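# Move the coaster can onto the turntable's orange spot

## Task

Pick up the can that sits on the coaster and set it down upright on the turntable's orange spot. The other cans already standing on the turntable must stay where they are, upright and undisturbed.

## Robot and tools

Robot: two Doosan M1013 six-joint arms, left_arm and right_arm, each with a Robotiq 140 two-finger gripper. The left gripper's fingers can fold at a hinge. Only the quarter of each pad nearest the fingertip grips at full strength. Grips deeper toward the palm may be loose, may slip out, or may clamp harder than asked. Pressing the fingertips into a surface folds them easily, so a descent can overshoot without showing contact. The right gripper's fingers are rigid.

Frames: the scene frame has its origin at table-top height, midway between the arms' nominal bases, with +z up, +x out over the table and +y toward left_arm. Measured base positions: left_arm (-0.055, +0.502, 0) m with a tiny yaw (quat_wxyz 1, 0, 0, -0.006); right_arm (+0.008, -0.445, 0) m, unrotated. Each arm reports its hand pose, velocities and wrist-camera pose in its own base frame. cam_high and the table use the scene frame. The gripper's fingers point along its +z and close along its y. end_effector_position is the point between the closed pads; fingertips extend about 33 mm past it at narrow openings, 9 mm when fully open.

Joint order in every row and every per-joint list: wrist pitch, forearm roll, wrist roll, shoulder, waist, elbow. The elbow's sign is flipped relative to the URDF, so its URDF range of -2.792 to 2.792 stays symmetric. The other joints span -6.283 to 6.283 rad.

A row is one flat list of 18 numbers, each in [-1, 1], always covering both arms: left_arm's 6 joint numbers, then its gripper position, force_limit, speed, then the same 9 for right_arm. The joint numbers are offsets, not poses. They are counted from the arm's Joint targets as reported when the action or move begins, not from the previous row. They are scaled: 1.0 equals 1.553 rad for waist and shoulder, 2.33 rad for the elbow, and 2.913 rad for the three wrist joints. Sending the same offset again moves the joint further. Zeros hold an arm at its targets. The three gripper numbers are absolute settings. position +1 is fully open (140 mm), about -0.8 brings the pads together, and -1 closes until blocked. force_limit runs from about 14 N at -1 to 58 N at +1 for a slow close. speed is roughly 30 mm/s at -1, 140 at 0 and 250 at +1; faster closes squeeze harder. To leave a gripper unchanged, repeat its last three numbers.

Tools:
- execute_actions(actions, cameras): actions is a list of actions. Each action is a list of up to 15 rows, one per 1/30 s step; a short action keeps its last row for the remaining steps. Images come back only for an empty list or when cameras names them ("all", or names). An action pushing a joint more than 0.010 rad beyond its range is rejected.
- move(target, speed, blend, stop_force, zero, blocking, cameras): target is one 18-number row or a list of up to 15 rows. Every row's offsets count from the same starting Joint targets. speed is in rad/s for the joint with the farthest to go, 0.01 to 3.92, default 0.5; give one value or one per target. blend, in rad, rounds corners between listed targets; 0 stops at each. stop_force (10 to 80 N, both arms) ends an arm's path when it feels that much resistance; use it with a low speed for touching down. Leave it out when lifting away from contact. zero (default true) re-zeros the force estimate first. blocking=false returns after about 0.5 s while the move continues; it cannot be combined with stop_force. Moves do not avoid obstacles. The result adds a "move:" line: done, off_target, moving, held or fault.
- wait(seconds 0 to 10, cameras): let time pass holding commands.
- stop(cameras): brake a running move.
- zoom_image(camera, region): camera is cam_high, cam_left_wrist or cam_right_wrist; region [x0, y0, x1, y1] in pixels, at most 504 wide and tall.
- read_manual(section): licence texts only.
- finished_scene(scene): ends scene 1 or 2 for good; the can must stay in place without the robot.

Results: end_effector_position (m), end_effector_quat_wxyz and velocities, per arm in its base frame. Joint positions, Joint velocities, Joint targets (the base for your next offsets) and torques, all in the joint order above. object_status: 0 moving, 1 blocked while opening, 2 blocked while closing (likely holding something), 3 reached its command or pads met. position_measured is in counts: 3 open, about 75 for 100 mm, 139 for 60 mm, 200 for 20 mm, 230 pads touching. External joint torques and Flange force estimate outside loads, including held weight. Wrist depth gives a 7 by 7 grid of distances in mm per wrist camera; "-" means no value. "joint sent to its limit" means a joint was clipped at its range end. "joint command not followed" means the anti-collision check between the arms trimmed commands. Cameras are 672x504.

Avoid: a net force of 144 N on an arm, or contact torque reaching 306 N m (waist, shoulder), 144 (elbow) or 40.5 (wrist joints); either halts that arm for 10 s. Do not let the arms bump or grip each other. Do not drop the can or release it while moving. Do not knock over the turntable cans or let anything leave the table. Do not slam into the table. Avoid long stretched holds, which overheat motors and can brake an arm for 30 s or more.

Each tool is called after "Emit:" as name([rows], argument=value, ...), one row to a line, values as JSON.

## Session

Emit:
execute_actions(actions=[])

Scene clock: 0.00 s.
left_arm: end_effector_position=(+0.8314, +0.0565, +0.1304) position_measured=3 object_status=3 end_effector_quat_wxyz=(-0.233, +0.744, -0.270, +0.565) | right_arm: end_effector_position=(+0.5840, +0.0896, +0.3955) position_measured=3 object_status=3 end_effector_quat_wxyz=(-0.124, +0.712, -0.182, +0.667)
Joint names: [wrist pitch, forearm roll, wrist roll, shoulder, waist, elbow]
Joint positions: left_arm=[-0.852 -0.036 2.327 0.434 0.016 -2.244] | right_arm=[-0.629 0.632 1.501 -0.297 0.29 -2.485]
Joint velocities: within noise
Joint torques (N m): no reading
External joint torques (N m): no reading
Flange force (N): no reading
Wrist depth (mm): cam_left_wrist=[2061 2288 - - 2043 1990 1634 / 2221 2630 2434 2383 2288 1733 1421 / - 1271 1536 2359 1891 1495 1300 / - 136 2571 1860 1611 1346 130 / - 1578 1907 1682 1448 229 112 / - 2243 1802 1525 241 206 180 / - 1956 1646 257 216 187 168] | cam_right_wrist=[2538 - - 2479 - - - / - 2801 2054 2370 - - - / 2876 2451 2319 2663 3268 3126 2599 / 3081 132 - 2838 2801 145 1997 / - 2157 3081 2599 2201 1754 100 / 2876 2876 2295 1997 1754 1552 99 / 2157 2054 1828 1739 488 461 -]
Joint targets: left_arm=[-0.852 -0.036 2.327 0.434 0.016 -2.244] | right_arm=[-0.629 0.632 1.501 -0.297 0.290 -2.485]
Tool commands: left_gripper/position=+1.0 left_gripper/force_limit=+1.0 left_gripper/speed=+1.0 right_gripper/position=+1.0 right_gripper/force_limit=+1.0 right_gripper/speed=+1.0

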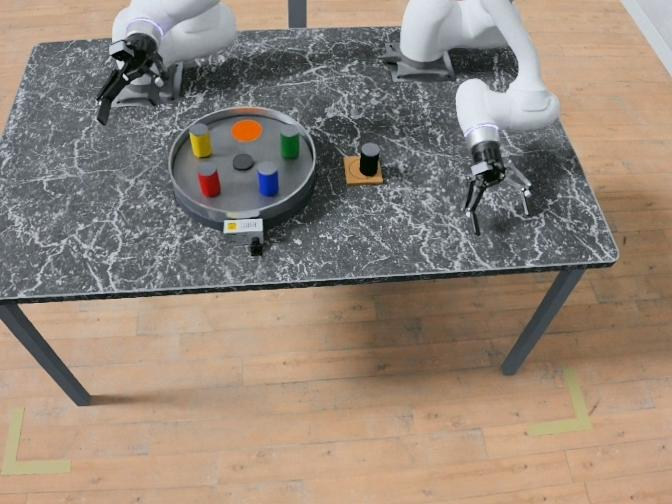

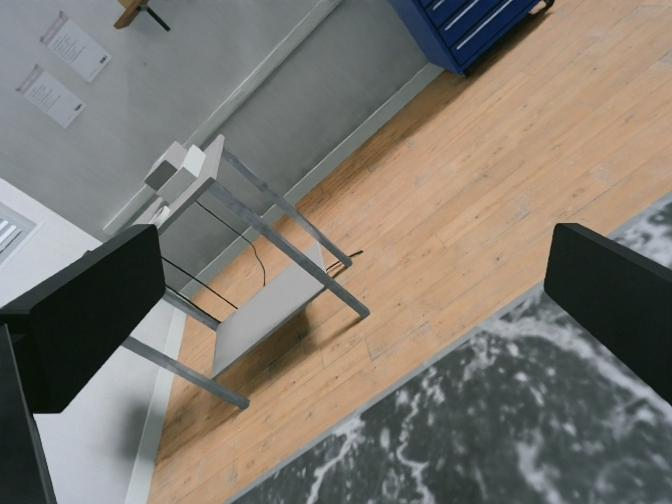

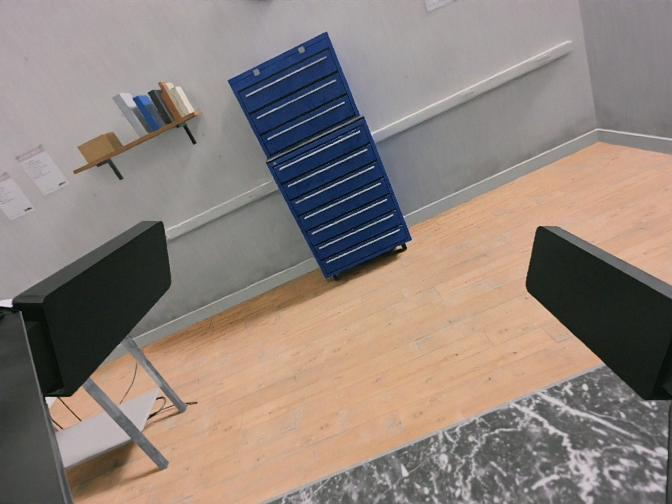

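Emit:
zoom_image(camera="cam_high", region=[150, 90, 402, 279])

Scaled by 2.000 from the camera's 672x504 image, which has a finer 960x720 frame.

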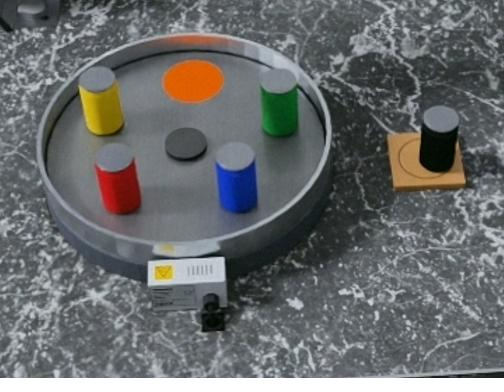

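Emit:
move(target=[0,0,0,0,0,0,1,1,1,0.65716,-0.21696,-0.22691,0.48300,0.41900,0.46429,1,1,1], speed=1.2, cameras=["all"])

Scene clock: 7.57 s.
left_arm: end_effector_position=(+0.8314, +0.0565, +0.1304) position_measured=3 object_status=3 end_effector_quat_wxyz=(-0.233, +0.744, -0.270, +0.565) | right_arm: end_effector_position=(+0.4484, +0.6733, +0.2202) position_measured=3 object_status=3 end_effector_quat_wxyz=(+0.000, +0.671, +0.742, +0.000)
Joint names: [wrist pitch, forearm roll, wrist roll, shoulder, waist, elbow]
Joint positions: left_arm=[-0.852 -0.036 2.327 0.434 0.016 -2.244] | right_arm=[1.285 0 0.84 0.453 0.941 -1.403]
Joint torques (N m): left_arm=[-2.47 1.68 -0.02 -64.18 -1.63 21.14] | right_arm=[0.07 4.21 -0.01 -88.41 0.77 40.89]
External joint torques (N m): left_arm=[-0.19 0.27 -0.02 -1.31 1.73 0.26] | right_arm=[-0.1 -0.1 0.01 3.6 -0.96 -1.08]
Flange force (N): left_arm=[-1.4 -4.2 -1.3] | right_arm=[1.5 2.8 3.1]
Wrist depth (mm): cam_left_wrist=[2138 1891 2200 2311 2025 1990 1646 / 2408 - - - 2200 1747 1387 / 2099 1495 1536 2335 1907 1495 1257 / - 136 2514 1907 1589 1354 130 / - 1536 1907 1658 1430 229 112 / - 2025 1802 1546 242 206 179 / 1774 1891 1646 256 217 187 168] | cam_right_wrist=[313 317 309 - 311 - 313 / 325 330 335 318 - - 333 / 359 345 352 331 248 356 356 / 364 131 371 377 - 144 369 / - 116 350 361 402 - 100 / - 369 363 369 376 - 99 / - 391 323 400 390 464 -]
Joint targets: left_arm=[-0.852 -0.036 2.327 0.434 0.016 -2.244] | right_arm=[1.285 0.000 0.840 0.453 0.941 -1.403]
move: done
camera_calibration:
cam_right_wrist: T_world_to_cam=[[0.994035, 0.10807, 0.0146531, -0.515604], [0.0968754, -0.936688, 0.336498, 0.521932], [0.0500909, -0.333071, -0.94157, 0.556121], [0, 0, 0, 1]] pos_world=[0.43411, 0.729837, 0.355553]

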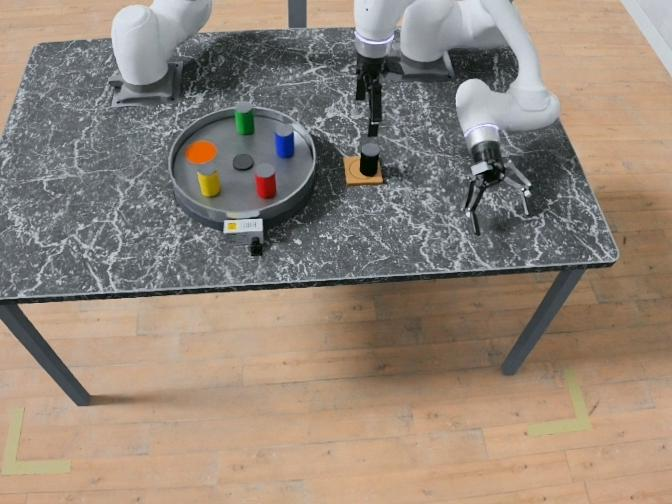

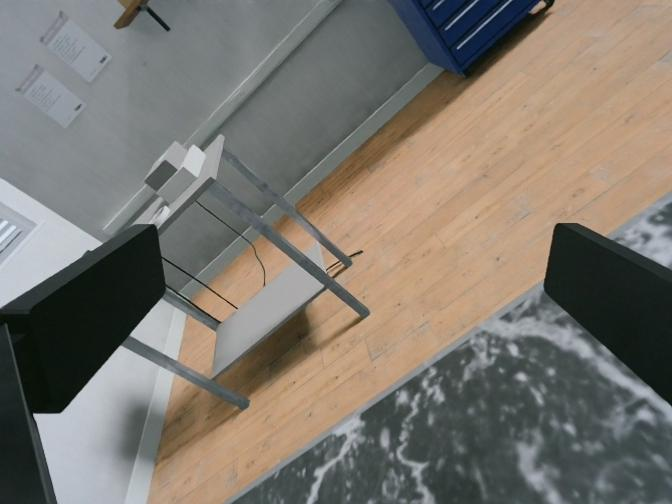

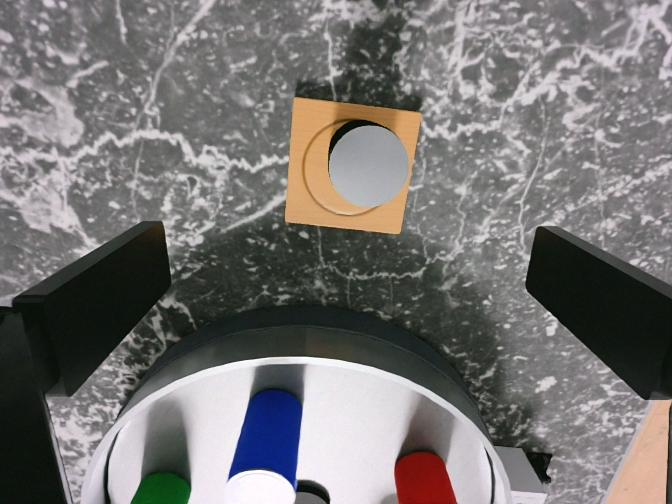

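Emit:
zoom_image(camera="cam_high", region=[200, 205, 300, 265])

Emit:
zoom_image(camera="cam_high", region=[150, 90, 402, 279])

Scaled by 5.040 from the camera's 672x504 image, which has a finer 960x720 frame.

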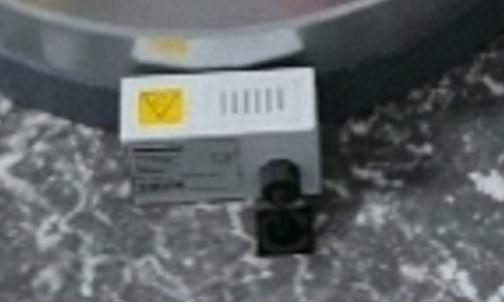

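Scaled by 2.000 from the camera's 672x504 image, which has a finer 960x720 frame.

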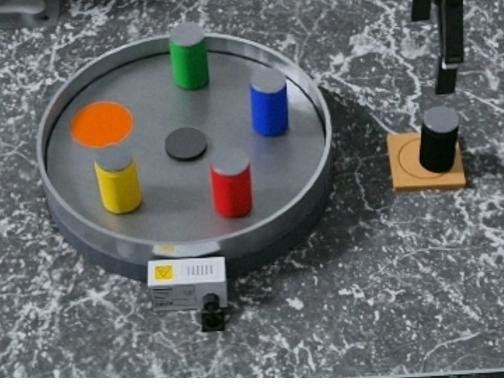

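Emit:
move(target=[0,0,0,0,0,0,1,1,1,-0.02448,0,0,0.04889,0.00325,0.00198,1,1,1], speed=0.5, cameras=["cam_high","cam_right_wrist"])

Scene clock: 13.53 s.
left_arm: end_effector_position=(+0.8314, +0.0565, +0.1304) position_measured=3 object_status=3 end_effector_quat_wxyz=(-0.233, +0.744, -0.270, +0.565) | right_arm: end_effector_position=(+0.4619, +0.6991, +0.1603) position_measured=3 object_status=3 end_effector_quat_wxyz=(+0.000, +0.669, +0.744, +0.001)
Joint names: [wrist pitch, forearm roll, wrist roll, shoulder, waist, elbow]
Joint positions: left_arm=[-0.852 -0.036 2.327 0.434 0.016 -2.244] | right_arm=[1.214 0 0.84 0.529 0.946 -1.398]
Joint torques (N m): left_arm=[-2.43 1.7 -0.01 -64.12 -1.66 20.78] | right_arm=[0.09 4.12 -0.12 -92.08 1.42 39.58]
External joint torques (N m): left_arm=[-0.24 0.26 -0.02 -1.51 1.68 0.68] | right_arm=[-0.15 -0.04 0.12 0 -1.36 0]
Flange force (N): left_arm=[-1.0 -4.5 -0.8] | right_arm=[-1.1 1.0 0.2]
Wrist depth (mm): cam_left_wrist=[2288 - - 2118 2061 2007 1589 / 2043 - - - 2243 1720 1412 / 2692 1285 1505 2383 1830 1495 1271 / - 146 2660 1891 1600 1330 130 / - 146 1972 1646 1439 229 112 / - 2221 1830 1505 238 206 179 / - 1907 1634 257 216 188 168] | cam_right_wrist=[260 258 261 259 259 260 260 / 275 273 270 278 274 277 276 / 286 285 287 242 290 - 290 / 301 131 309 204 309 137 307 / - 142 333 334 328 329 100 / - 323 307 315 358 356 96 / 374 318 313 310 312 409 -]
Joint targets: left_arm=[-0.852 -0.036 2.327 0.434 0.016 -2.244] | right_arm=[1.214 0.000 0.840 0.529 0.946 -1.398]
move: done
camera_calibration:
cam_right_wrist: T_world_to_cam=[[0.993463, 0.113207, 0.0147104, -0.534241], [0.101698, -0.936184, 0.336478, 0.562382], [0.0518633, -0.332782, -0.941577, 0.506516], [0, 0, 0, 1]] pos_world=[0.447285, 0.755532, 0.295553]
Images, in order (width x height): cam_high 672x504, cam_right_wrist 672x504.

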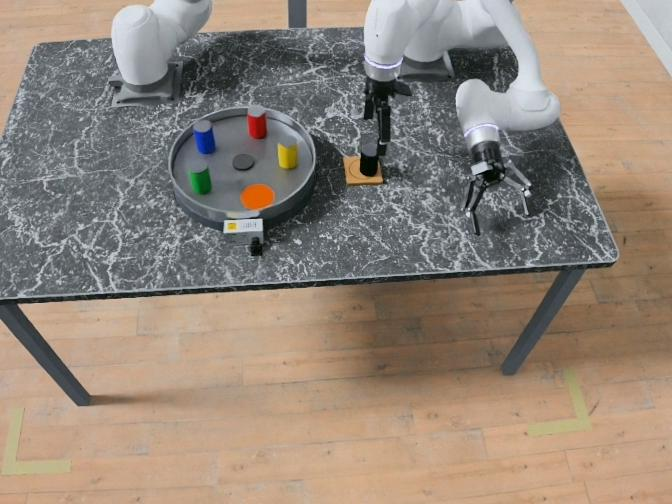

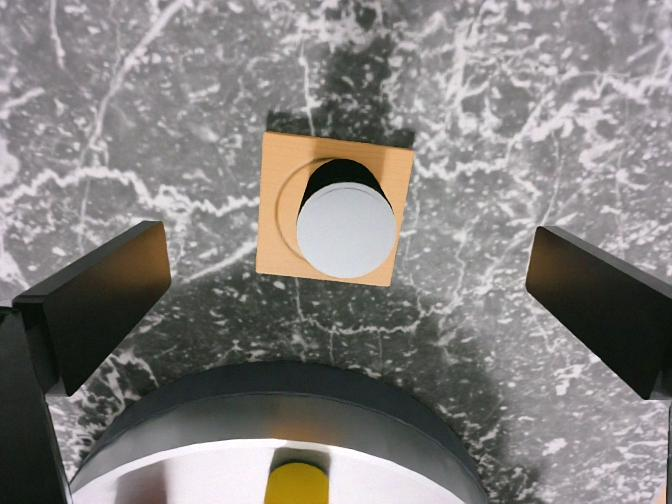

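Emit:
move(target=[0,0,0,0,0,0,1,1,1,-0.04460,0,0,0.03500,0,-0.03243,1,1,1], speed=0.15, cameras=["cam_high","cam_right_wrist"])

Emit:
execute_actions([
  [[0,0,0,0,0,0,1,1,1,0,0,0,0,0,0,-1,-0.9,-1]],
  [[0,0,0,0,0,0,1,1,1,0,0,0,0,0,0,-1,-0.9,-1]],
], cameras=["cam_high","cam_right_wrist"])

Emit:
execute_actions([
  [[0,0,0,0,0,0,1,1,1,0,0,0,0,0,0,-1,-0.9,-1]],
  [[0,0,0,0,0,0,1,1,1,0,0,0,0,0,0,-1,-0.9,-1]],
], cameras=["cam_high","cam_right_wrist"])

Scene clock: 18.00 s.
left_arm: end_effector_position=(+0.8314, +0.0565, +0.1304) position_measured=3 object_status=3 end_effector_quat_wxyz=(-0.233, +0.744, -0.270, +0.565) | right_arm: end_effector_position=(+0.4612, +0.6982, +0.0762) position_measured=3 object_status=3 end_effector_quat_wxyz=(+0.000, +0.669, +0.744, +0.000)
Joint names: [wrist pitch, forearm roll, wrist roll, shoulder, waist, elbow]
Joint positions: left_arm=[-0.852 -0.036 2.327 0.434 0.016 -2.244] | right_arm=[1.084 0 0.84 0.584 0.946 -1.474]
Joint torques (N m): left_arm=[-2.38 1.72 -0.03 -64.42 -1.63 21.02] | right_arm=[0.08 3.9 -0.05 -94.53 1.36 37.17]
External joint torques (N m): left_arm=[-0.29 0.23 0 -1.17 1.76 0.41] | right_arm=[-0.12 -0.1 0.05 1.04 -1.37 -0.39]
Flange force (N): left_arm=[-1.6 -3.9 -0.9] | right_arm=[-0.7 1.4 1.3]
Wrist depth (mm): cam_left_wrist=[2600 2118 - 2158 2007 1956 1623 / 2335 - - - 2288 1733 1395 / - 1395 1720 2359 1891 1486 1264 / 2265 135 2514 1923 1611 1346 130 / - 146 1891 1682 1421 229 117 / - 2179 1816 1525 242 205 180 / - 1816 1646 256 216 188 168] | cam_right_wrist=[182 181 184 183 184 187 185 / 193 194 194 194 195 195 196 / 206 209 200 192 201 207 208 / 214 132 211 116 144 216 220 / - 237 240 122 126 239 100 / 257 254 255 257 251 259 99 / 271 263 244 253 274 279 -]
Joint targets: left_arm=[-0.852 -0.036 2.327 0.434 0.016 -2.244] | right_arm=[1.084 0.000 0.840 0.584 0.946 -1.474]
move: done
camera_calibration:
cam_right_wrist: T_world_to_cam=[[0.993468, 0.11317, 0.014608, -0.53227], [0.101691, -0.936145, 0.336588, 0.589943], [0.0517668, -0.332904, -0.941539, 0.427221], [0, 0, 0, 1]] pos_world=[0.446686, 0.754733, 0.211452]
Images, in order (width x height): cam_high 672x504, cam_right_wrist 672x504.

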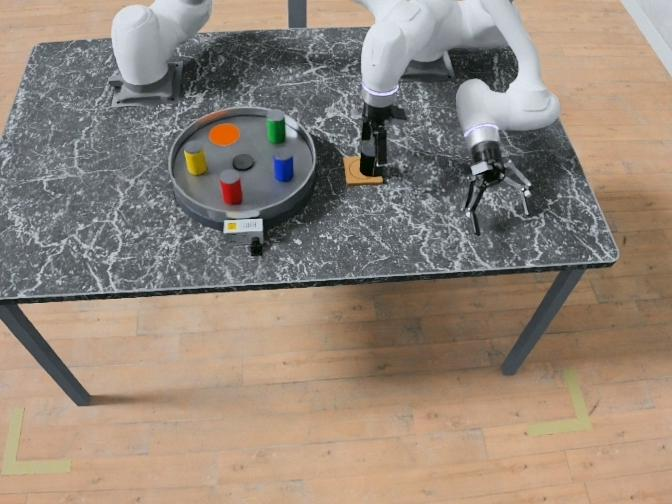

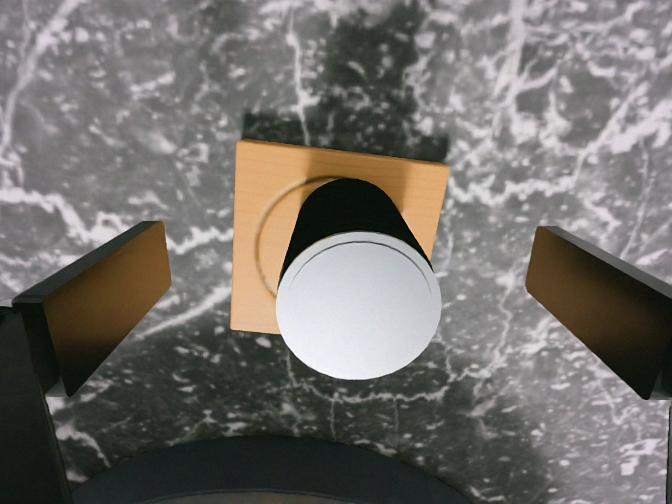

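Scene clock: 21.30 s.
left_arm: end_effector_position=(+0.8314, +0.0565, +0.1304) position_measured=3 object_status=3 end_effector_quat_wxyz=(-0.233, +0.744, -0.270, +0.565) | right_arm: end_effector_position=(+0.4612, +0.6982, +0.0761) position_measured=151 object_status=2 end_effector_quat_wxyz=(+0.000, +0.669, +0.744, +0.000)
Joint names: [wrist pitch, forearm roll, wrist roll, shoulder, waist, elbow]
Joint positions: left_arm=[-0.852 -0.036 2.327 0.434 0.016 -2.244] | right_arm=[1.084 0 0.84 0.584 0.946 -1.474]
Joint torques (N m): left_arm=[-2.39 1.76 0 -64.6 -1.83 21.15] | right_arm=[-0.09 3.83 -0.01 -89.69 0.64 34.54]
External joint torques (N m): left_arm=[-0.27 0.19 -0.03 -0.93 1.9 0.26] | right_arm=[0.04 -0.03 0.01 -3.64 -0.52 2.23]
External joint torques at the end of the 1st action: left_arm=[-0.3 0.26 -0.02 -1.47 1.62 0.43] | right_arm=[-0.1 -0.05 0.14 0.86 -1.08 -0.64]
Flange force (N): left_arm=[-2.1 -3.8 -0.8] | right_arm=[-0.2 0.6 -4.5]
Flange force at the end of the 1st action (N): left_arm=[-1.1 -4.1 -1.3] | right_arm=[-1.1 0.6 1.3]
Wrist depth (mm): cam_left_wrist=[1802 1972 - - 2007 1956 1623 / 2179 - 2383 2335 2265 1720 1421 / 2757 1412 1536 2571 1875 1486 1271 / - 135 2434 1891 1567 1346 130 / - 135 1891 1658 1421 229 112 / - 2288 1802 1546 242 205 179 / 1695 1923 1658 257 216 188 168] | cam_right_wrist=[181 183 183 184 184 185 185 / 193 194 194 194 195 196 196 / 206 206 198 192 200 211 209 / 219 218 127 116 117 222 226 / - 92 91 122 121 93 233 / - - 63 254 - 64 69 / - - - 254 - - 69]
Joint targets: left_arm=[-0.852 -0.036 2.327 0.434 0.016 -2.244] | right_arm=[1.084 0.000 0.840 0.584 0.946 -1.474]
camera_calibration:
cam_right_wrist: T_world_to_cam=[[0.993468, 0.113171, 0.0146075, -0.532271], [0.101692, -0.936145, 0.336588, 0.589942], [0.0517668, -0.332904, -0.941539, 0.427221], [0, 0, 0, 1]] pos_world=[0.446686, 0.754733, 0.211452]
Images, in order (width x height): cam_high 672x504, cam_right_wrist 672x504.

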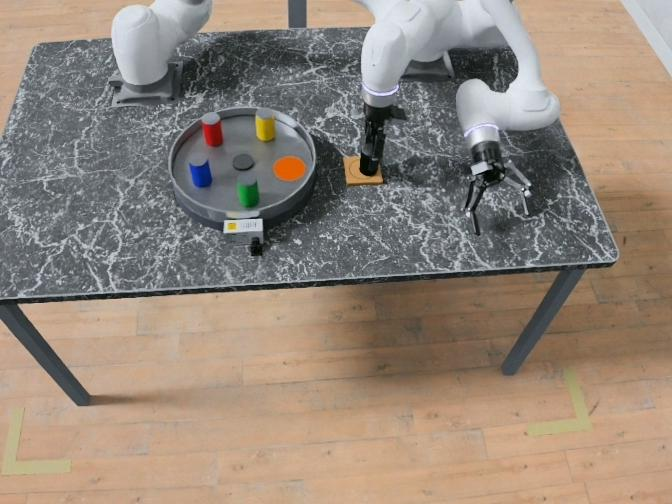

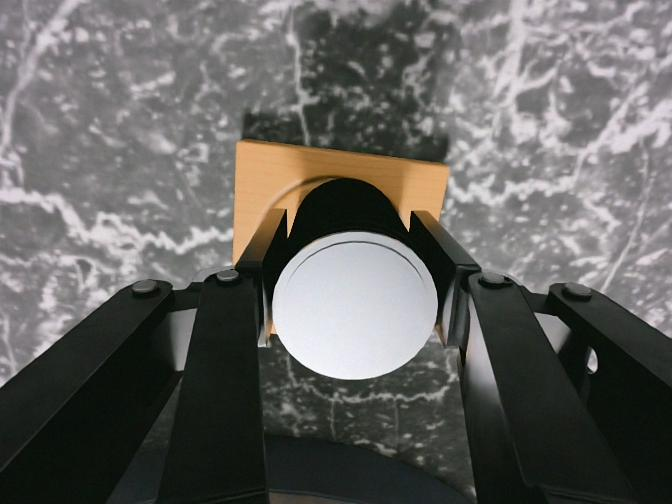

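Scene clock: 22.50 s.
left_arm: end_effector_position=(+0.8314, +0.0565, +0.1304) position_measured=3 object_status=3 end_effector_quat_wxyz=(-0.233, +0.744, -0.270, +0.565) | right_arm: end_effector_position=(+0.4612, +0.6982, +0.0761) position_measured=151 object_status=2 end_effector_quat_wxyz=(+0.000, +0.669, +0.744, +0.000)
Joint names: [wrist pitch, forearm roll, wrist roll, shoulder, waist, elbow]
Joint positions: left_arm=[-0.852 -0.036 2.327 0.434 0.016 -2.244] | right_arm=[1.084 0 0.84 0.584 0.946 -1.474]
Joint torques (N m): left_arm=[-2.41 1.72 0 -64.14 -1.63 20.89] | right_arm=[-0.11 3.81 -0.08 -89.38 1.06 34.48]
External joint torques (N m): left_arm=[-0.24 0.25 -0.04 -1.19 1.37 0.5] | right_arm=[0.08 -0.01 0.08 -4.28 -1.14 2.31]
External joint torques at the end of the 1st action: left_arm=[-0.21 0.23 0.02 -1.11 1.65 0.44] | right_arm=[0.05 -0.04 0.1 -3.69 -0.78 2.11]
Flange force (N): left_arm=[-1.0 -3.6 -0.7] | right_arm=[-1.2 0.7 -5.1]
Flange force at the end of the 1st action (N): left_arm=[-1.4 -3.8 -0.7] | right_arm=[-0.6 0.5 -4.4]
Wrist depth (mm): cam_left_wrist=[1646 1623 2860 2487 2025 1972 1646 / 2460 2158 2118 2825 2265 1720 1404 / 2487 1362 1720 2460 1907 1495 1271 / 2243 136 2692 1923 1611 1330 130 / - 1505 1907 1670 1404 229 112 / - 2243 1875 1515 241 206 179 / - 1845 1695 257 217 187 168] | cam_right_wrist=[181 183 183 183 185 184 185 / 193 194 194 195 195 195 195 / 206 206 197 191 201 208 213 / 220 219 116 116 117 219 223 / - 92 91 122 121 93 232 / - - 63 256 - 64 69 / - - - 253 - - 69]
Joint targets: left_arm=[-0.852 -0.036 2.327 0.434 0.016 -2.244] | right_arm=[1.084 0.000 0.840 0.584 0.946 -1.474]
camera_calibration:
cam_right_wrist: T_world_to_cam=[[0.993468, 0.113171, 0.0146075, -0.532271], [0.101692, -0.936145, 0.336588, 0.589942], [0.0517668, -0.332904, -0.941539, 0.427221], [0, 0, 0, 1]] pos_world=[0.446686, 0.754733, 0.211452]
Images, in order (width x height): cam_high 672x504, cam_right_wrist 672x504.

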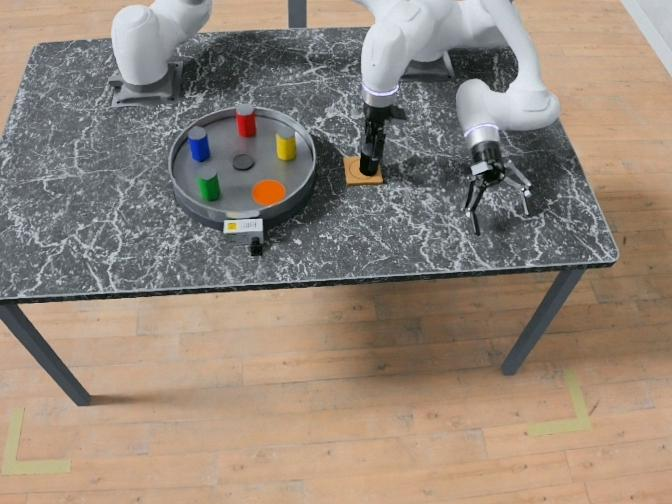

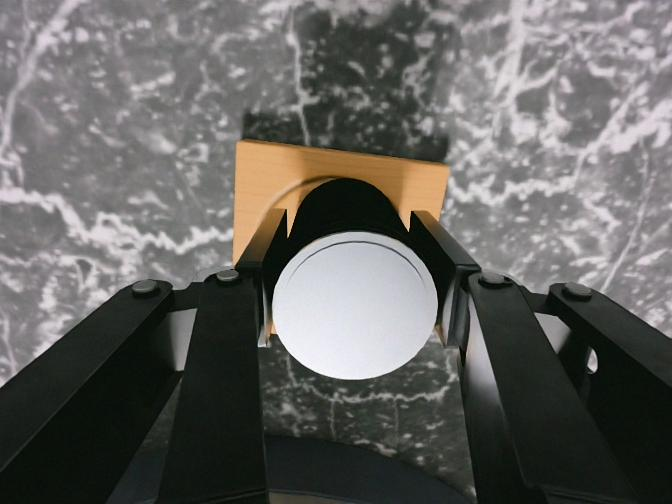

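Emit:
move([
  [0,0,0,0,0,0,1,1,1,0.03355,0,0,-0.02841,0,0.02300,-1,-0.9,-1],
  [0,0,0,0,0,0,1,1,1,0.07225,0,-0.28836,-0.22223,-0.10698,-0.05779,-1,-0.9,-1],
], speed=[0.15,0.4], blend=[0.02,0], blocking=false)

Emit:
wait(seconds=1.5)

Emit:
wait(seconds=5, cameras=["cam_high","cam_right_wrist"])

Emit:
wait(seconds=0.1, cameras=["cam_high","cam_right_wrist"])

Scene clock: 33.37 s.
left_arm: end_effector_position=(+0.8314, +0.0565, +0.1304) position_measured=3 object_status=3 end_effector_quat_wxyz=(-0.233, +0.744, -0.270, +0.565) | right_arm: end_effector_position=(+0.4616, +0.6987, +0.1171) position_measured=151 object_status=2 end_effector_quat_wxyz=(+0.000, +0.669, +0.744, +0.000) end_effector_velocity=(+0.000, +0.000, +0.097) end_effector_angular_velocity=(+0.002, -0.001, +0.001)
Joint names: [wrist pitch, forearm roll, wrist roll, shoulder, waist, elbow]
Joint positions: left_arm=[-0.852 -0.036 2.327 0.434 0.016 -2.244] | right_arm=[1.146 0 0.84 0.555 0.946 -1.439]
Joint velocities: left_arm=[within noise] | right_arm=[0.145 0 -0.001 -0.066 0 0.082]
Joint torques (N m): left_arm=[-2.39 1.72 -0.04 -64.27 -1.91 21.04] | right_arm=[-0.15 3.97 -0.05 -96.84 1.23 38.49]
External joint torques (N m): left_arm=[-0.27 0.22 0.01 -1.37 2.2 0.37] | right_arm=[0.11 -0.06 0.05 5.04 -1.09 -0.67]
Flange force (N): left_arm=[-1.9 -4.8 -1.2] | right_arm=[3.8 4.7 3.8]
Wrist depth (mm): cam_left_wrist=[1802 2043 - 2288 2043 1972 1611 / 2221 2288 - 2243 2359 1747 1395 / 1891 1323 1567 2335 1875 1495 1250 / 2221 146 2724 1891 1600 1354 130 / - 1589 1923 1720 1430 229 112 / - 2200 1802 1536 242 205 179 / 1747 1907 1670 257 216 187 168] | cam_right_wrist=[219 217 217 218 227 218 217 / 229 229 229 230 227 232 229 / 239 244 238 227 239 245 252 / 256 256 128 116 117 262 262 / - 92 91 122 121 93 275 / - - 57 298 - 64 69 / - - - 254 - - 69]
Joint targets: left_arm=[-0.852 -0.036 2.327 0.434 0.016 -2.244] | right_arm=[1.156 0.000 0.840 0.551 0.946 -1.434]
Tool commands: left_gripper/position=+1.0 left_gripper/force_limit=+1.0 left_gripper/speed=+1.0 right_gripper/position=-1.0 right_gripper/force_limit=-0.9 right_gripper/speed=-1.0
move: running; path passed 0 of 2 targets; right_arm: the wrist roll is farthest, 0.840 rad from its target

Scene clock: 34.87 s.
left_arm: end_effector_position=(+0.8314, +0.0565, +0.1304) position_measured=3 object_status=3 end_effector_quat_wxyz=(-0.233, +0.744, -0.270, +0.565) | right_arm: end_effector_position=(+0.4704, +0.5847, +0.2232) position_measured=151 object_status=2 end_effector_quat_wxyz=(+0.000, +0.508, +0.861, +0.000) end_effector_velocity=(-0.002, -0.092, +0.059) end_effector_angular_velocity=(+0.000, +0.000, +0.318)
Joint names: [wrist pitch, forearm roll, wrist roll, shoulder, waist, elbow]
Joint positions: left_arm=[-0.852 -0.036 2.327 0.434 0.016 -2.244] | right_arm=[1.248 0 0.342 0.361 0.847 -1.531]
Joint velocities: left_arm=[within noise] | right_arm=[0.052 0 -0.398 -0.142 -0.08 -0.09]
Joint torques (N m): left_arm=[-2.4 1.73 0.03 -64.11 -1.56 21.02] | right_arm=[-0.48 4.15 0.26 -83.02 2.98 41.48]
External joint torques (N m): left_arm=[-0.27 0.24 -0.06 -1.62 1.65 0.55] | right_arm=[0.45 -0.02 -0.26 6.4 -2.7 -1.7]
Flange force (N): left_arm=[-0.9 -4.4 -1.2] | right_arm=[-1.3 7.3 4.5]
Wrist depth (mm): cam_left_wrist=[2099 2179 1939 2487 1990 2025 1611 / 2118 2243 2311 - 2221 1733 1430 / - 1439 1412 2514 1875 1505 1271 / 2221 146 2724 1816 1634 1354 130 / - 146 1939 1695 1448 229 112 / - 1939 1787 1536 242 206 180 / - 1939 1682 256 217 187 168] | cam_right_wrist=[316 312 314 306 303 314 316 / 327 335 338 322 329 329 333 / - 339 334 171 344 - 356 / 319 315 127 116 117 373 380 / - 92 91 122 121 93 - / - - 62 279 - 64 69 / - - - 396 - - 69]
Joint targets: left_arm=[-0.852 -0.036 2.327 0.434 0.016 -2.244] | right_arm=[1.252 0.000 0.314 0.351 0.842 -1.538]
Tool commands: left_gripper/position=+1.0 left_gripper/force_limit=+1.0 left_gripper/speed=+1.0 right_gripper/position=-1.0 right_gripper/force_limit=-0.9 right_gripper/speed=-1.0
earlier move: running; path passed 1 of 2 targets; right_arm: the wrist roll is farthest, 0.342 rad from its target
wait: 1.50 s; no rest

Scene clock: 35.97 s.
left_arm: end_effector_position=(+0.8314, +0.0565, +0.1304) position_measured=3 object_status=3 end_effector_quat_wxyz=(-0.233, +0.744, -0.270, +0.565) | right_arm: end_effector_position=(+0.4626, +0.5057, +0.2702) position_measured=151 object_status=2 end_effector_quat_wxyz=(+0.000, +0.385, +0.923, +0.000)
Joint names: [wrist pitch, forearm roll, wrist roll, shoulder, waist, elbow]
Joint positions: left_arm=[-0.852 -0.036 2.327 0.434 0.016 -2.244] | right_arm=[1.294 0 0 0.238 0.78 -1.608]
Joint torques (N m): left_arm=[-2.44 1.77 -0.03 -64.34 -1.67 21.1] | right_arm=[0.1 4.17 0 -66.73 1.88 41.44]
External joint torques (N m): left_arm=[-0.21 0.18 0 -0.9 1.64 0.28] | right_arm=[-0.1 -0.01 0 1.96 -1.9 -1.31]
Flange force (N): left_arm=[-1.6 -3.5 -0.7] | right_arm=[-2.8 0.4 2.7]
Wrist depth (mm): cam_left_wrist=[1907 2514 2200 2200 2080 1956 1589 / 2265 2265 2542 2571 2288 1695 1404 / 2460 2383 1387 2434 1891 1505 1243 / 2200 136 2487 1891 1623 1346 130 / - 135 1907 1682 1430 229 112 / - 2007 1816 1525 243 206 180 / - 1939 1634 257 216 187 168] | cam_right_wrist=[352 350 348 359 348 346 - / 323 326 329 339 371 - 378 / 263 345 346 309 420 403 405 / 368 366 127 116 117 426 427 / - 92 91 122 121 93 - / - - 63 330 - 64 69 / - - - 534 - - 69]
Joint targets: left_arm=[-0.852 -0.036 2.327 0.434 0.016 -2.244] | right_arm=[1.294 0.000 0.000 0.238 0.780 -1.608]
Tool commands: left_gripper/position=+1.0 left_gripper/force_limit=+1.0 left_gripper/speed=+1.0 right_gripper/position=-1.0 right_gripper/force_limit=-0.9 right_gripper/speed=-1.0
earlier move: done
wait: 1.10 of 5 s (the move ended)
camera_calibration:
cam_right_wrist: T_world_to_cam=[[0.705792, 0.708264, 0.0148128, -0.682646], [0.663311, -0.668049, 0.337236, -0.0512676], [0.248748, -0.228193, -0.941303, 0.401622], [0, 0, 0, 1]] pos_world=[0.41591, 0.540891, 0.405449]
Images, in order (width x height): cam_high 672x504, cam_right_wrist 672x504.

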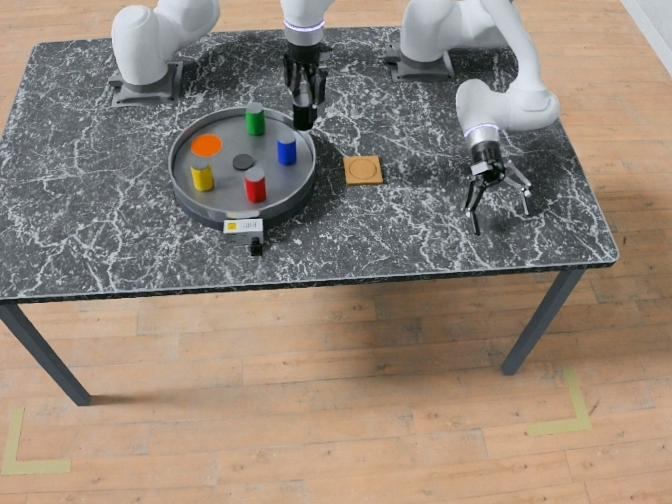

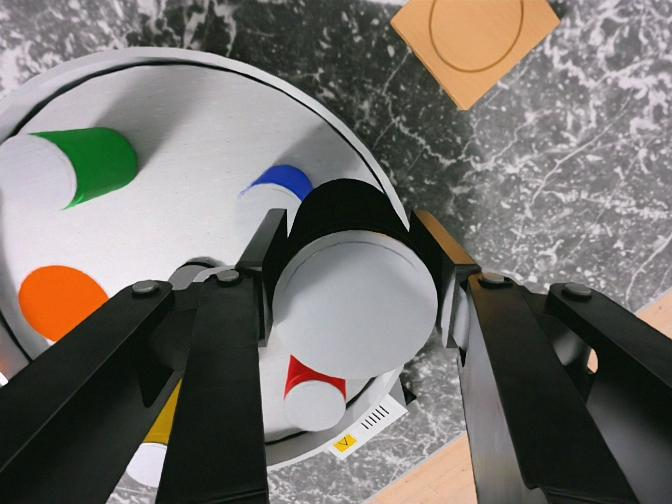

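Scene clock: 36.07 s.
left_arm: end_effector_position=(+0.8314, +0.0565, +0.1304) position_measured=3 object_status=3 end_effector_quat_wxyz=(-0.233, +0.744, -0.270, +0.565) | right_arm: end_effector_position=(+0.4626, +0.5057, +0.2703) position_measured=151 object_status=2 end_effector_quat_wxyz=(+0.000, +0.385, +0.923, +0.000)
Joint names: [wrist pitch, forearm roll, wrist roll, shoulder, waist, elbow]
Joint positions: left_arm=[-0.852 -0.036 2.327 0.434 0.016 -2.244] | right_arm=[1.294 0 0 0.238 0.78 -1.608]
Joint torques (N m): left_arm=[-2.39 1.73 0 -64.14 -1.29 20.87] | right_arm=[0.1 4.21 -0.08 -67.2 1.47 41.49]
External joint torques (N m): left_arm=[-0.25 0.22 -0.03 -1.12 1.38 0.49] | right_arm=[-0.12 -0.03 0.08 2.67 -1.63 -1.18]
Flange force (N): left_arm=[-1.1 -3.4 -0.7] | right_arm=[-2.2 1.8 2.9]
Wrist depth (mm): cam_left_wrist=[2043 - - - 1956 2007 1611 / 1956 - - - 2221 1733 1387 / - 2383 1578 2408 1907 1476 1285 / - 136 2487 1891 1634 1378 130 / - 1578 1875 1646 1412 229 112 / - 2243 1830 1567 242 206 179 / - 1923 1670 257 216 187 168] | cam_right_wrist=[357 323 361 360 347 345 - / 323 324 328 369 378 376 - / 258 347 345 314 409 404 409 / 371 364 127 116 117 433 443 / - 92 91 122 121 93 459 / - - 62 332 - 64 69 / - - - - - - 69]
Joint targets: left_arm=[-0.852 -0.036 2.327 0.434 0.016 -2.244] | right_arm=[1.294 0.000 0.000 0.238 0.780 -1.608]
Tool commands: left_gripper/position=+1.0 left_gripper/force_limit=+1.0 left_gripper/speed=+1.0 right_gripper/position=-1.0 right_gripper/force_limit=-0.9 right_gripper/speed=-1.0
wait: 0.10 s; no rest
camera_calibration:
cam_right_wrist: T_world_to_cam=[[0.705792, 0.708264, 0.0148128, -0.682576], [0.663311, -0.668049, 0.337236, -0.0513681], [0.248748, -0.228193, -0.941303, 0.401693], [0, 0, 0, 1]] pos_world=[0.41591, 0.540791, 0.405549]
Images, in order (width x height): cam_high 672x504, cam_right_wrist 672x504.

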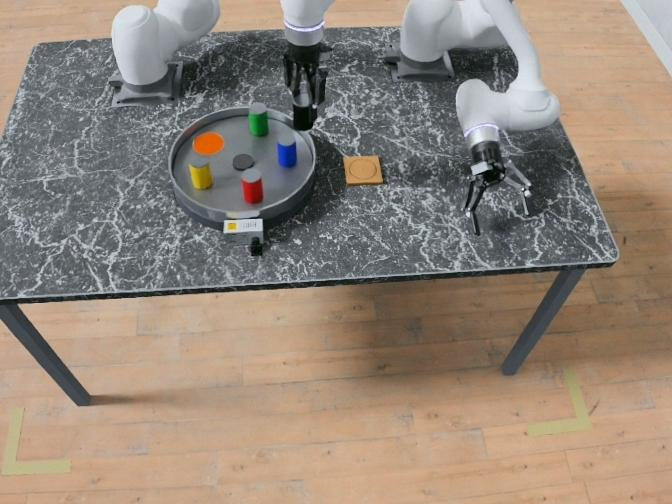

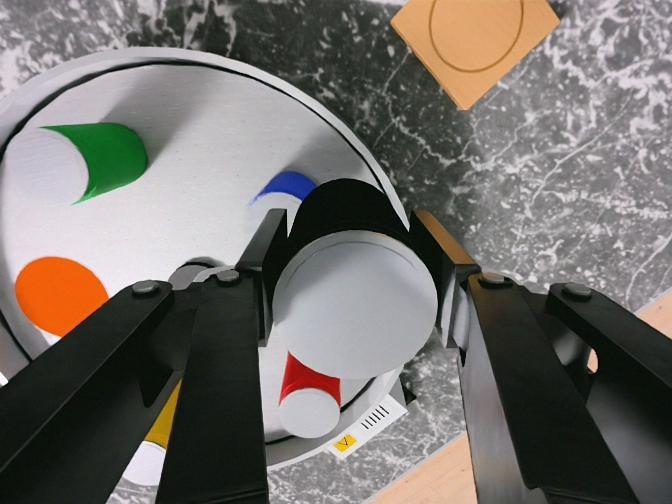

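Emit:
zoom_image(camera="cam_right_wrist", region=[0, 20, 420, 335])

Emit:
zoom_image(camera="cam_right_wrist", region=[220, 320, 460, 500])

Scaled by 1.200 from the camera's 672x504 image, which has a finer 960x720 frame.

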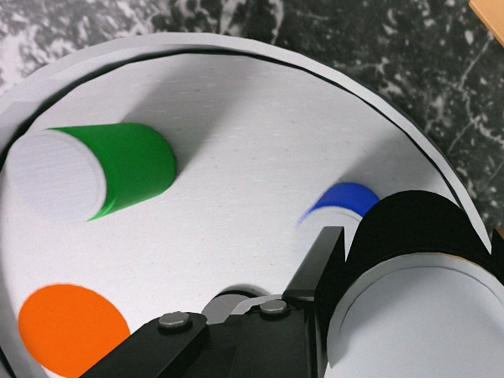

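Scaled by 2.100 from the camera's 672x504 image, which has a finer 960x720 frame.

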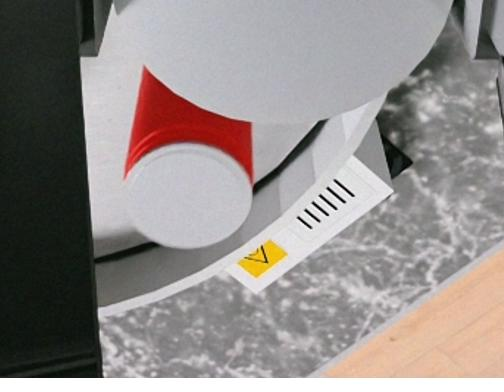

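Emit:
move(target=[0,0,0,0,0,0,1,1,1,-0.02010,0,-0.01716,0.01594,-0.00350,-0.01451,-1,-0.9,-1], speed=0.3, cameras=["cam_high","cam_right_wrist"])

Emit:
zoom_image(camera="cam_right_wrist", region=[0, 0, 420, 315])

Emit:
zoom_image(camera="cam_right_wrist", region=[220, 330, 440, 500])

Scene clock: 48.10 s.
left_arm: end_effector_position=(+0.8314, +0.0565, +0.1304) position_measured=3 object_status=3 end_effector_quat_wxyz=(-0.233, +0.744, -0.270, +0.565) | right_arm: end_effector_position=(+0.4690, +0.5067, +0.2353) position_measured=151 object_status=2 end_effector_quat_wxyz=(+0.000, +0.365, +0.931, +0.000)
Joint names: [wrist pitch, forearm roll, wrist roll, shoulder, waist, elbow]
Joint positions: left_arm=[-0.852 -0.036 2.327 0.434 0.016 -2.244] | right_arm=[1.236 0 -0.05 0.263 0.774 -1.642]
Joint torques (N m): left_arm=[-2.46 1.74 -0.03 -64.4 -1.72 21.01] | right_arm=[0.09 4.15 -0.06 -69.21 1.49 40.71]
External joint torques (N m): left_arm=[-0.2 0.2 0 -1.29 2.09 0.44] | right_arm=[-0.11 -0.06 0.06 3.24 -1.61 -1.2]
Flange force (N): left_arm=[-1.7 -4.6 -0.9] | right_arm=[-2.3 2.4 3.3]
Wrist depth (mm): cam_left_wrist=[2359 - - - 2043 1939 1646 / 2043 2138 2158 - 2099 1760 1404 / 2630 1370 1330 2311 1875 1525 1271 / - 135 2692 1860 1589 1346 130 / - 1578 1907 1720 1439 229 112 / - 2359 1830 1505 242 206 179 / 1546 1939 1646 256 217 187 168] | cam_right_wrist=[280 284 283 - 319 318 327 / 293 294 295 293 342 348 347 / 312 313 313 282 364 - - / 333 330 127 116 117 - 398 / - 92 91 122 121 93 - / - - 63 382 - 64 69 / - - - 383 - - 69]
Joint targets: left_arm=[-0.852 -0.036 2.327 0.434 0.016 -2.244] | right_arm=[1.236 0.000 -0.050 0.263 0.774 -1.642]
move: done
camera_calibration:
cam_right_wrist: T_world_to_cam=[[0.673522, 0.739018, 0.0148209, -0.687692], [0.692415, -0.637814, 0.337276, -0.07201], [0.258706, -0.2169, -0.941289, 0.357031], [0, 0, 0, 1]] pos_world=[0.420671, 0.539728, 0.370549]
Images, in order (width x height): cam_high 672x504, cam_right_wrist 672x504.

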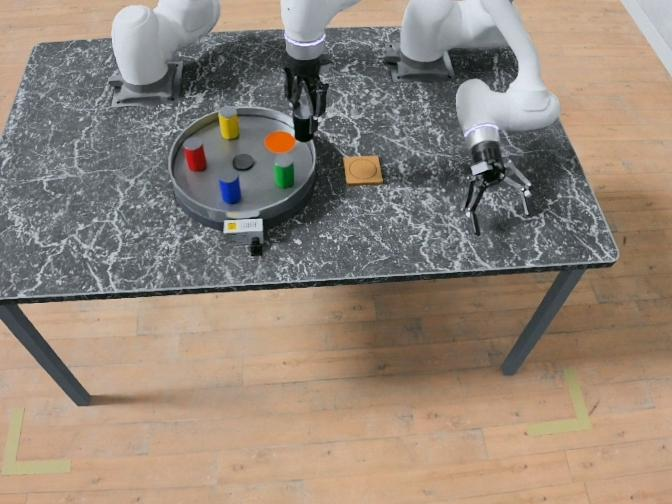

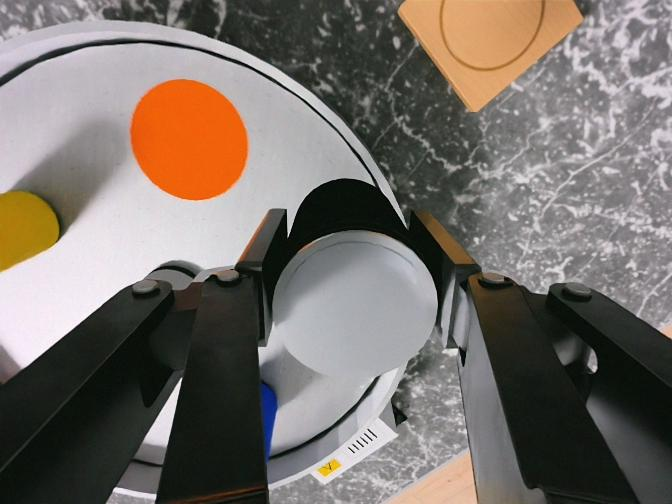

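Scaled by 1.200 from the camera's 672x504 image, which has a finer 960x720 frame.

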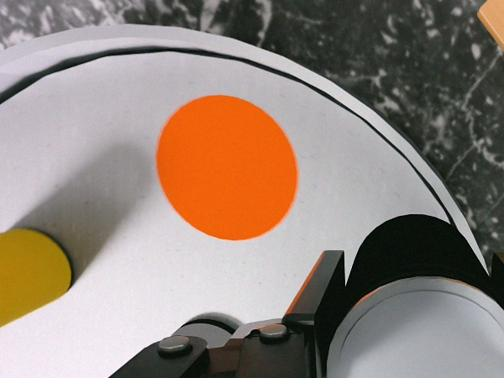

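Scaled by 2.291 from the camera's 672x504 image, which has a finer 960x720 frame.

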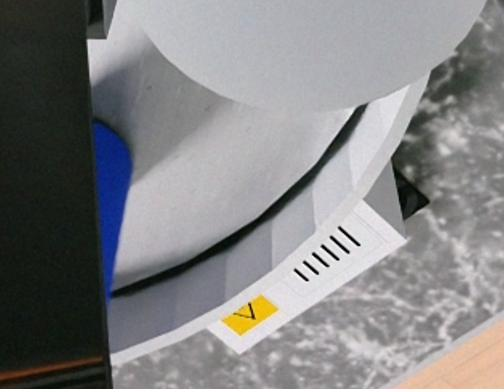

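Emit:
wait(seconds=0.1)

Scene clock: 53.23 s.
left_arm: end_effector_position=(+0.8314, +0.0565, +0.1304) position_measured=3 object_status=3 end_effector_quat_wxyz=(-0.233, +0.744, -0.270, +0.565) | right_arm: end_effector_position=(+0.4690, +0.5067, +0.2352) position_measured=151 object_status=2 end_effector_quat_wxyz=(+0.000, +0.365, +0.931, +0.000)
Joint names: [wrist pitch, forearm roll, wrist roll, shoulder, waist, elbow]
Joint positions: left_arm=[-0.852 -0.036 2.327 0.434 0.016 -2.244] | right_arm=[1.236 0 -0.05 0.263 0.774 -1.642]
Joint torques (N m): left_arm=[-2.4 1.7 -0.02 -64.63 -1.31 21.11] | right_arm=[0.17 4.12 -0.07 -69.34 1.51 40.75]
External joint torques (N m): left_arm=[-0.27 0.26 -0.01 -1 1.49 0.39] | right_arm=[-0.17 -0.02 0.07 2.89 -1.44 -1.3]
Flange force (N): left_arm=[-1.5 -3.5 -0.7] | right_arm=[-2.0 1.7 3.4]
Wrist depth (mm): cam_left_wrist=[1939 2099 - - 2061 2007 1600 / 2408 2335 - - 2288 1733 1387 / - 1354 1338 2487 1923 1495 1264 / 2243 135 2288 1860 1611 1338 130 / - 146 1907 1695 1439 228 112 / - 2200 1787 1525 241 206 179 / - 1939 1670 257 217 188 168] | cam_right_wrist=[282 282 320 - 320 316 327 / 286 290 295 305 343 348 351 / 225 310 313 282 - - 365 / 335 329 127 116 117 - - / - 92 91 122 121 93 - / - - 63 380 - 64 69 / - - - 391 - - 69]
Joint targets: left_arm=[-0.852 -0.036 2.327 0.434 0.016 -2.244] | right_arm=[1.236 0.000 -0.050 0.263 0.774 -1.642]
Tool commands: left_gripper/position=+1.0 left_gripper/force_limit=+1.0 left_gripper/speed=+1.0 right_gripper/position=-1.0 right_gripper/force_limit=-0.9 right_gripper/speed=-1.0
wait: 0.10 s; at rest from the start


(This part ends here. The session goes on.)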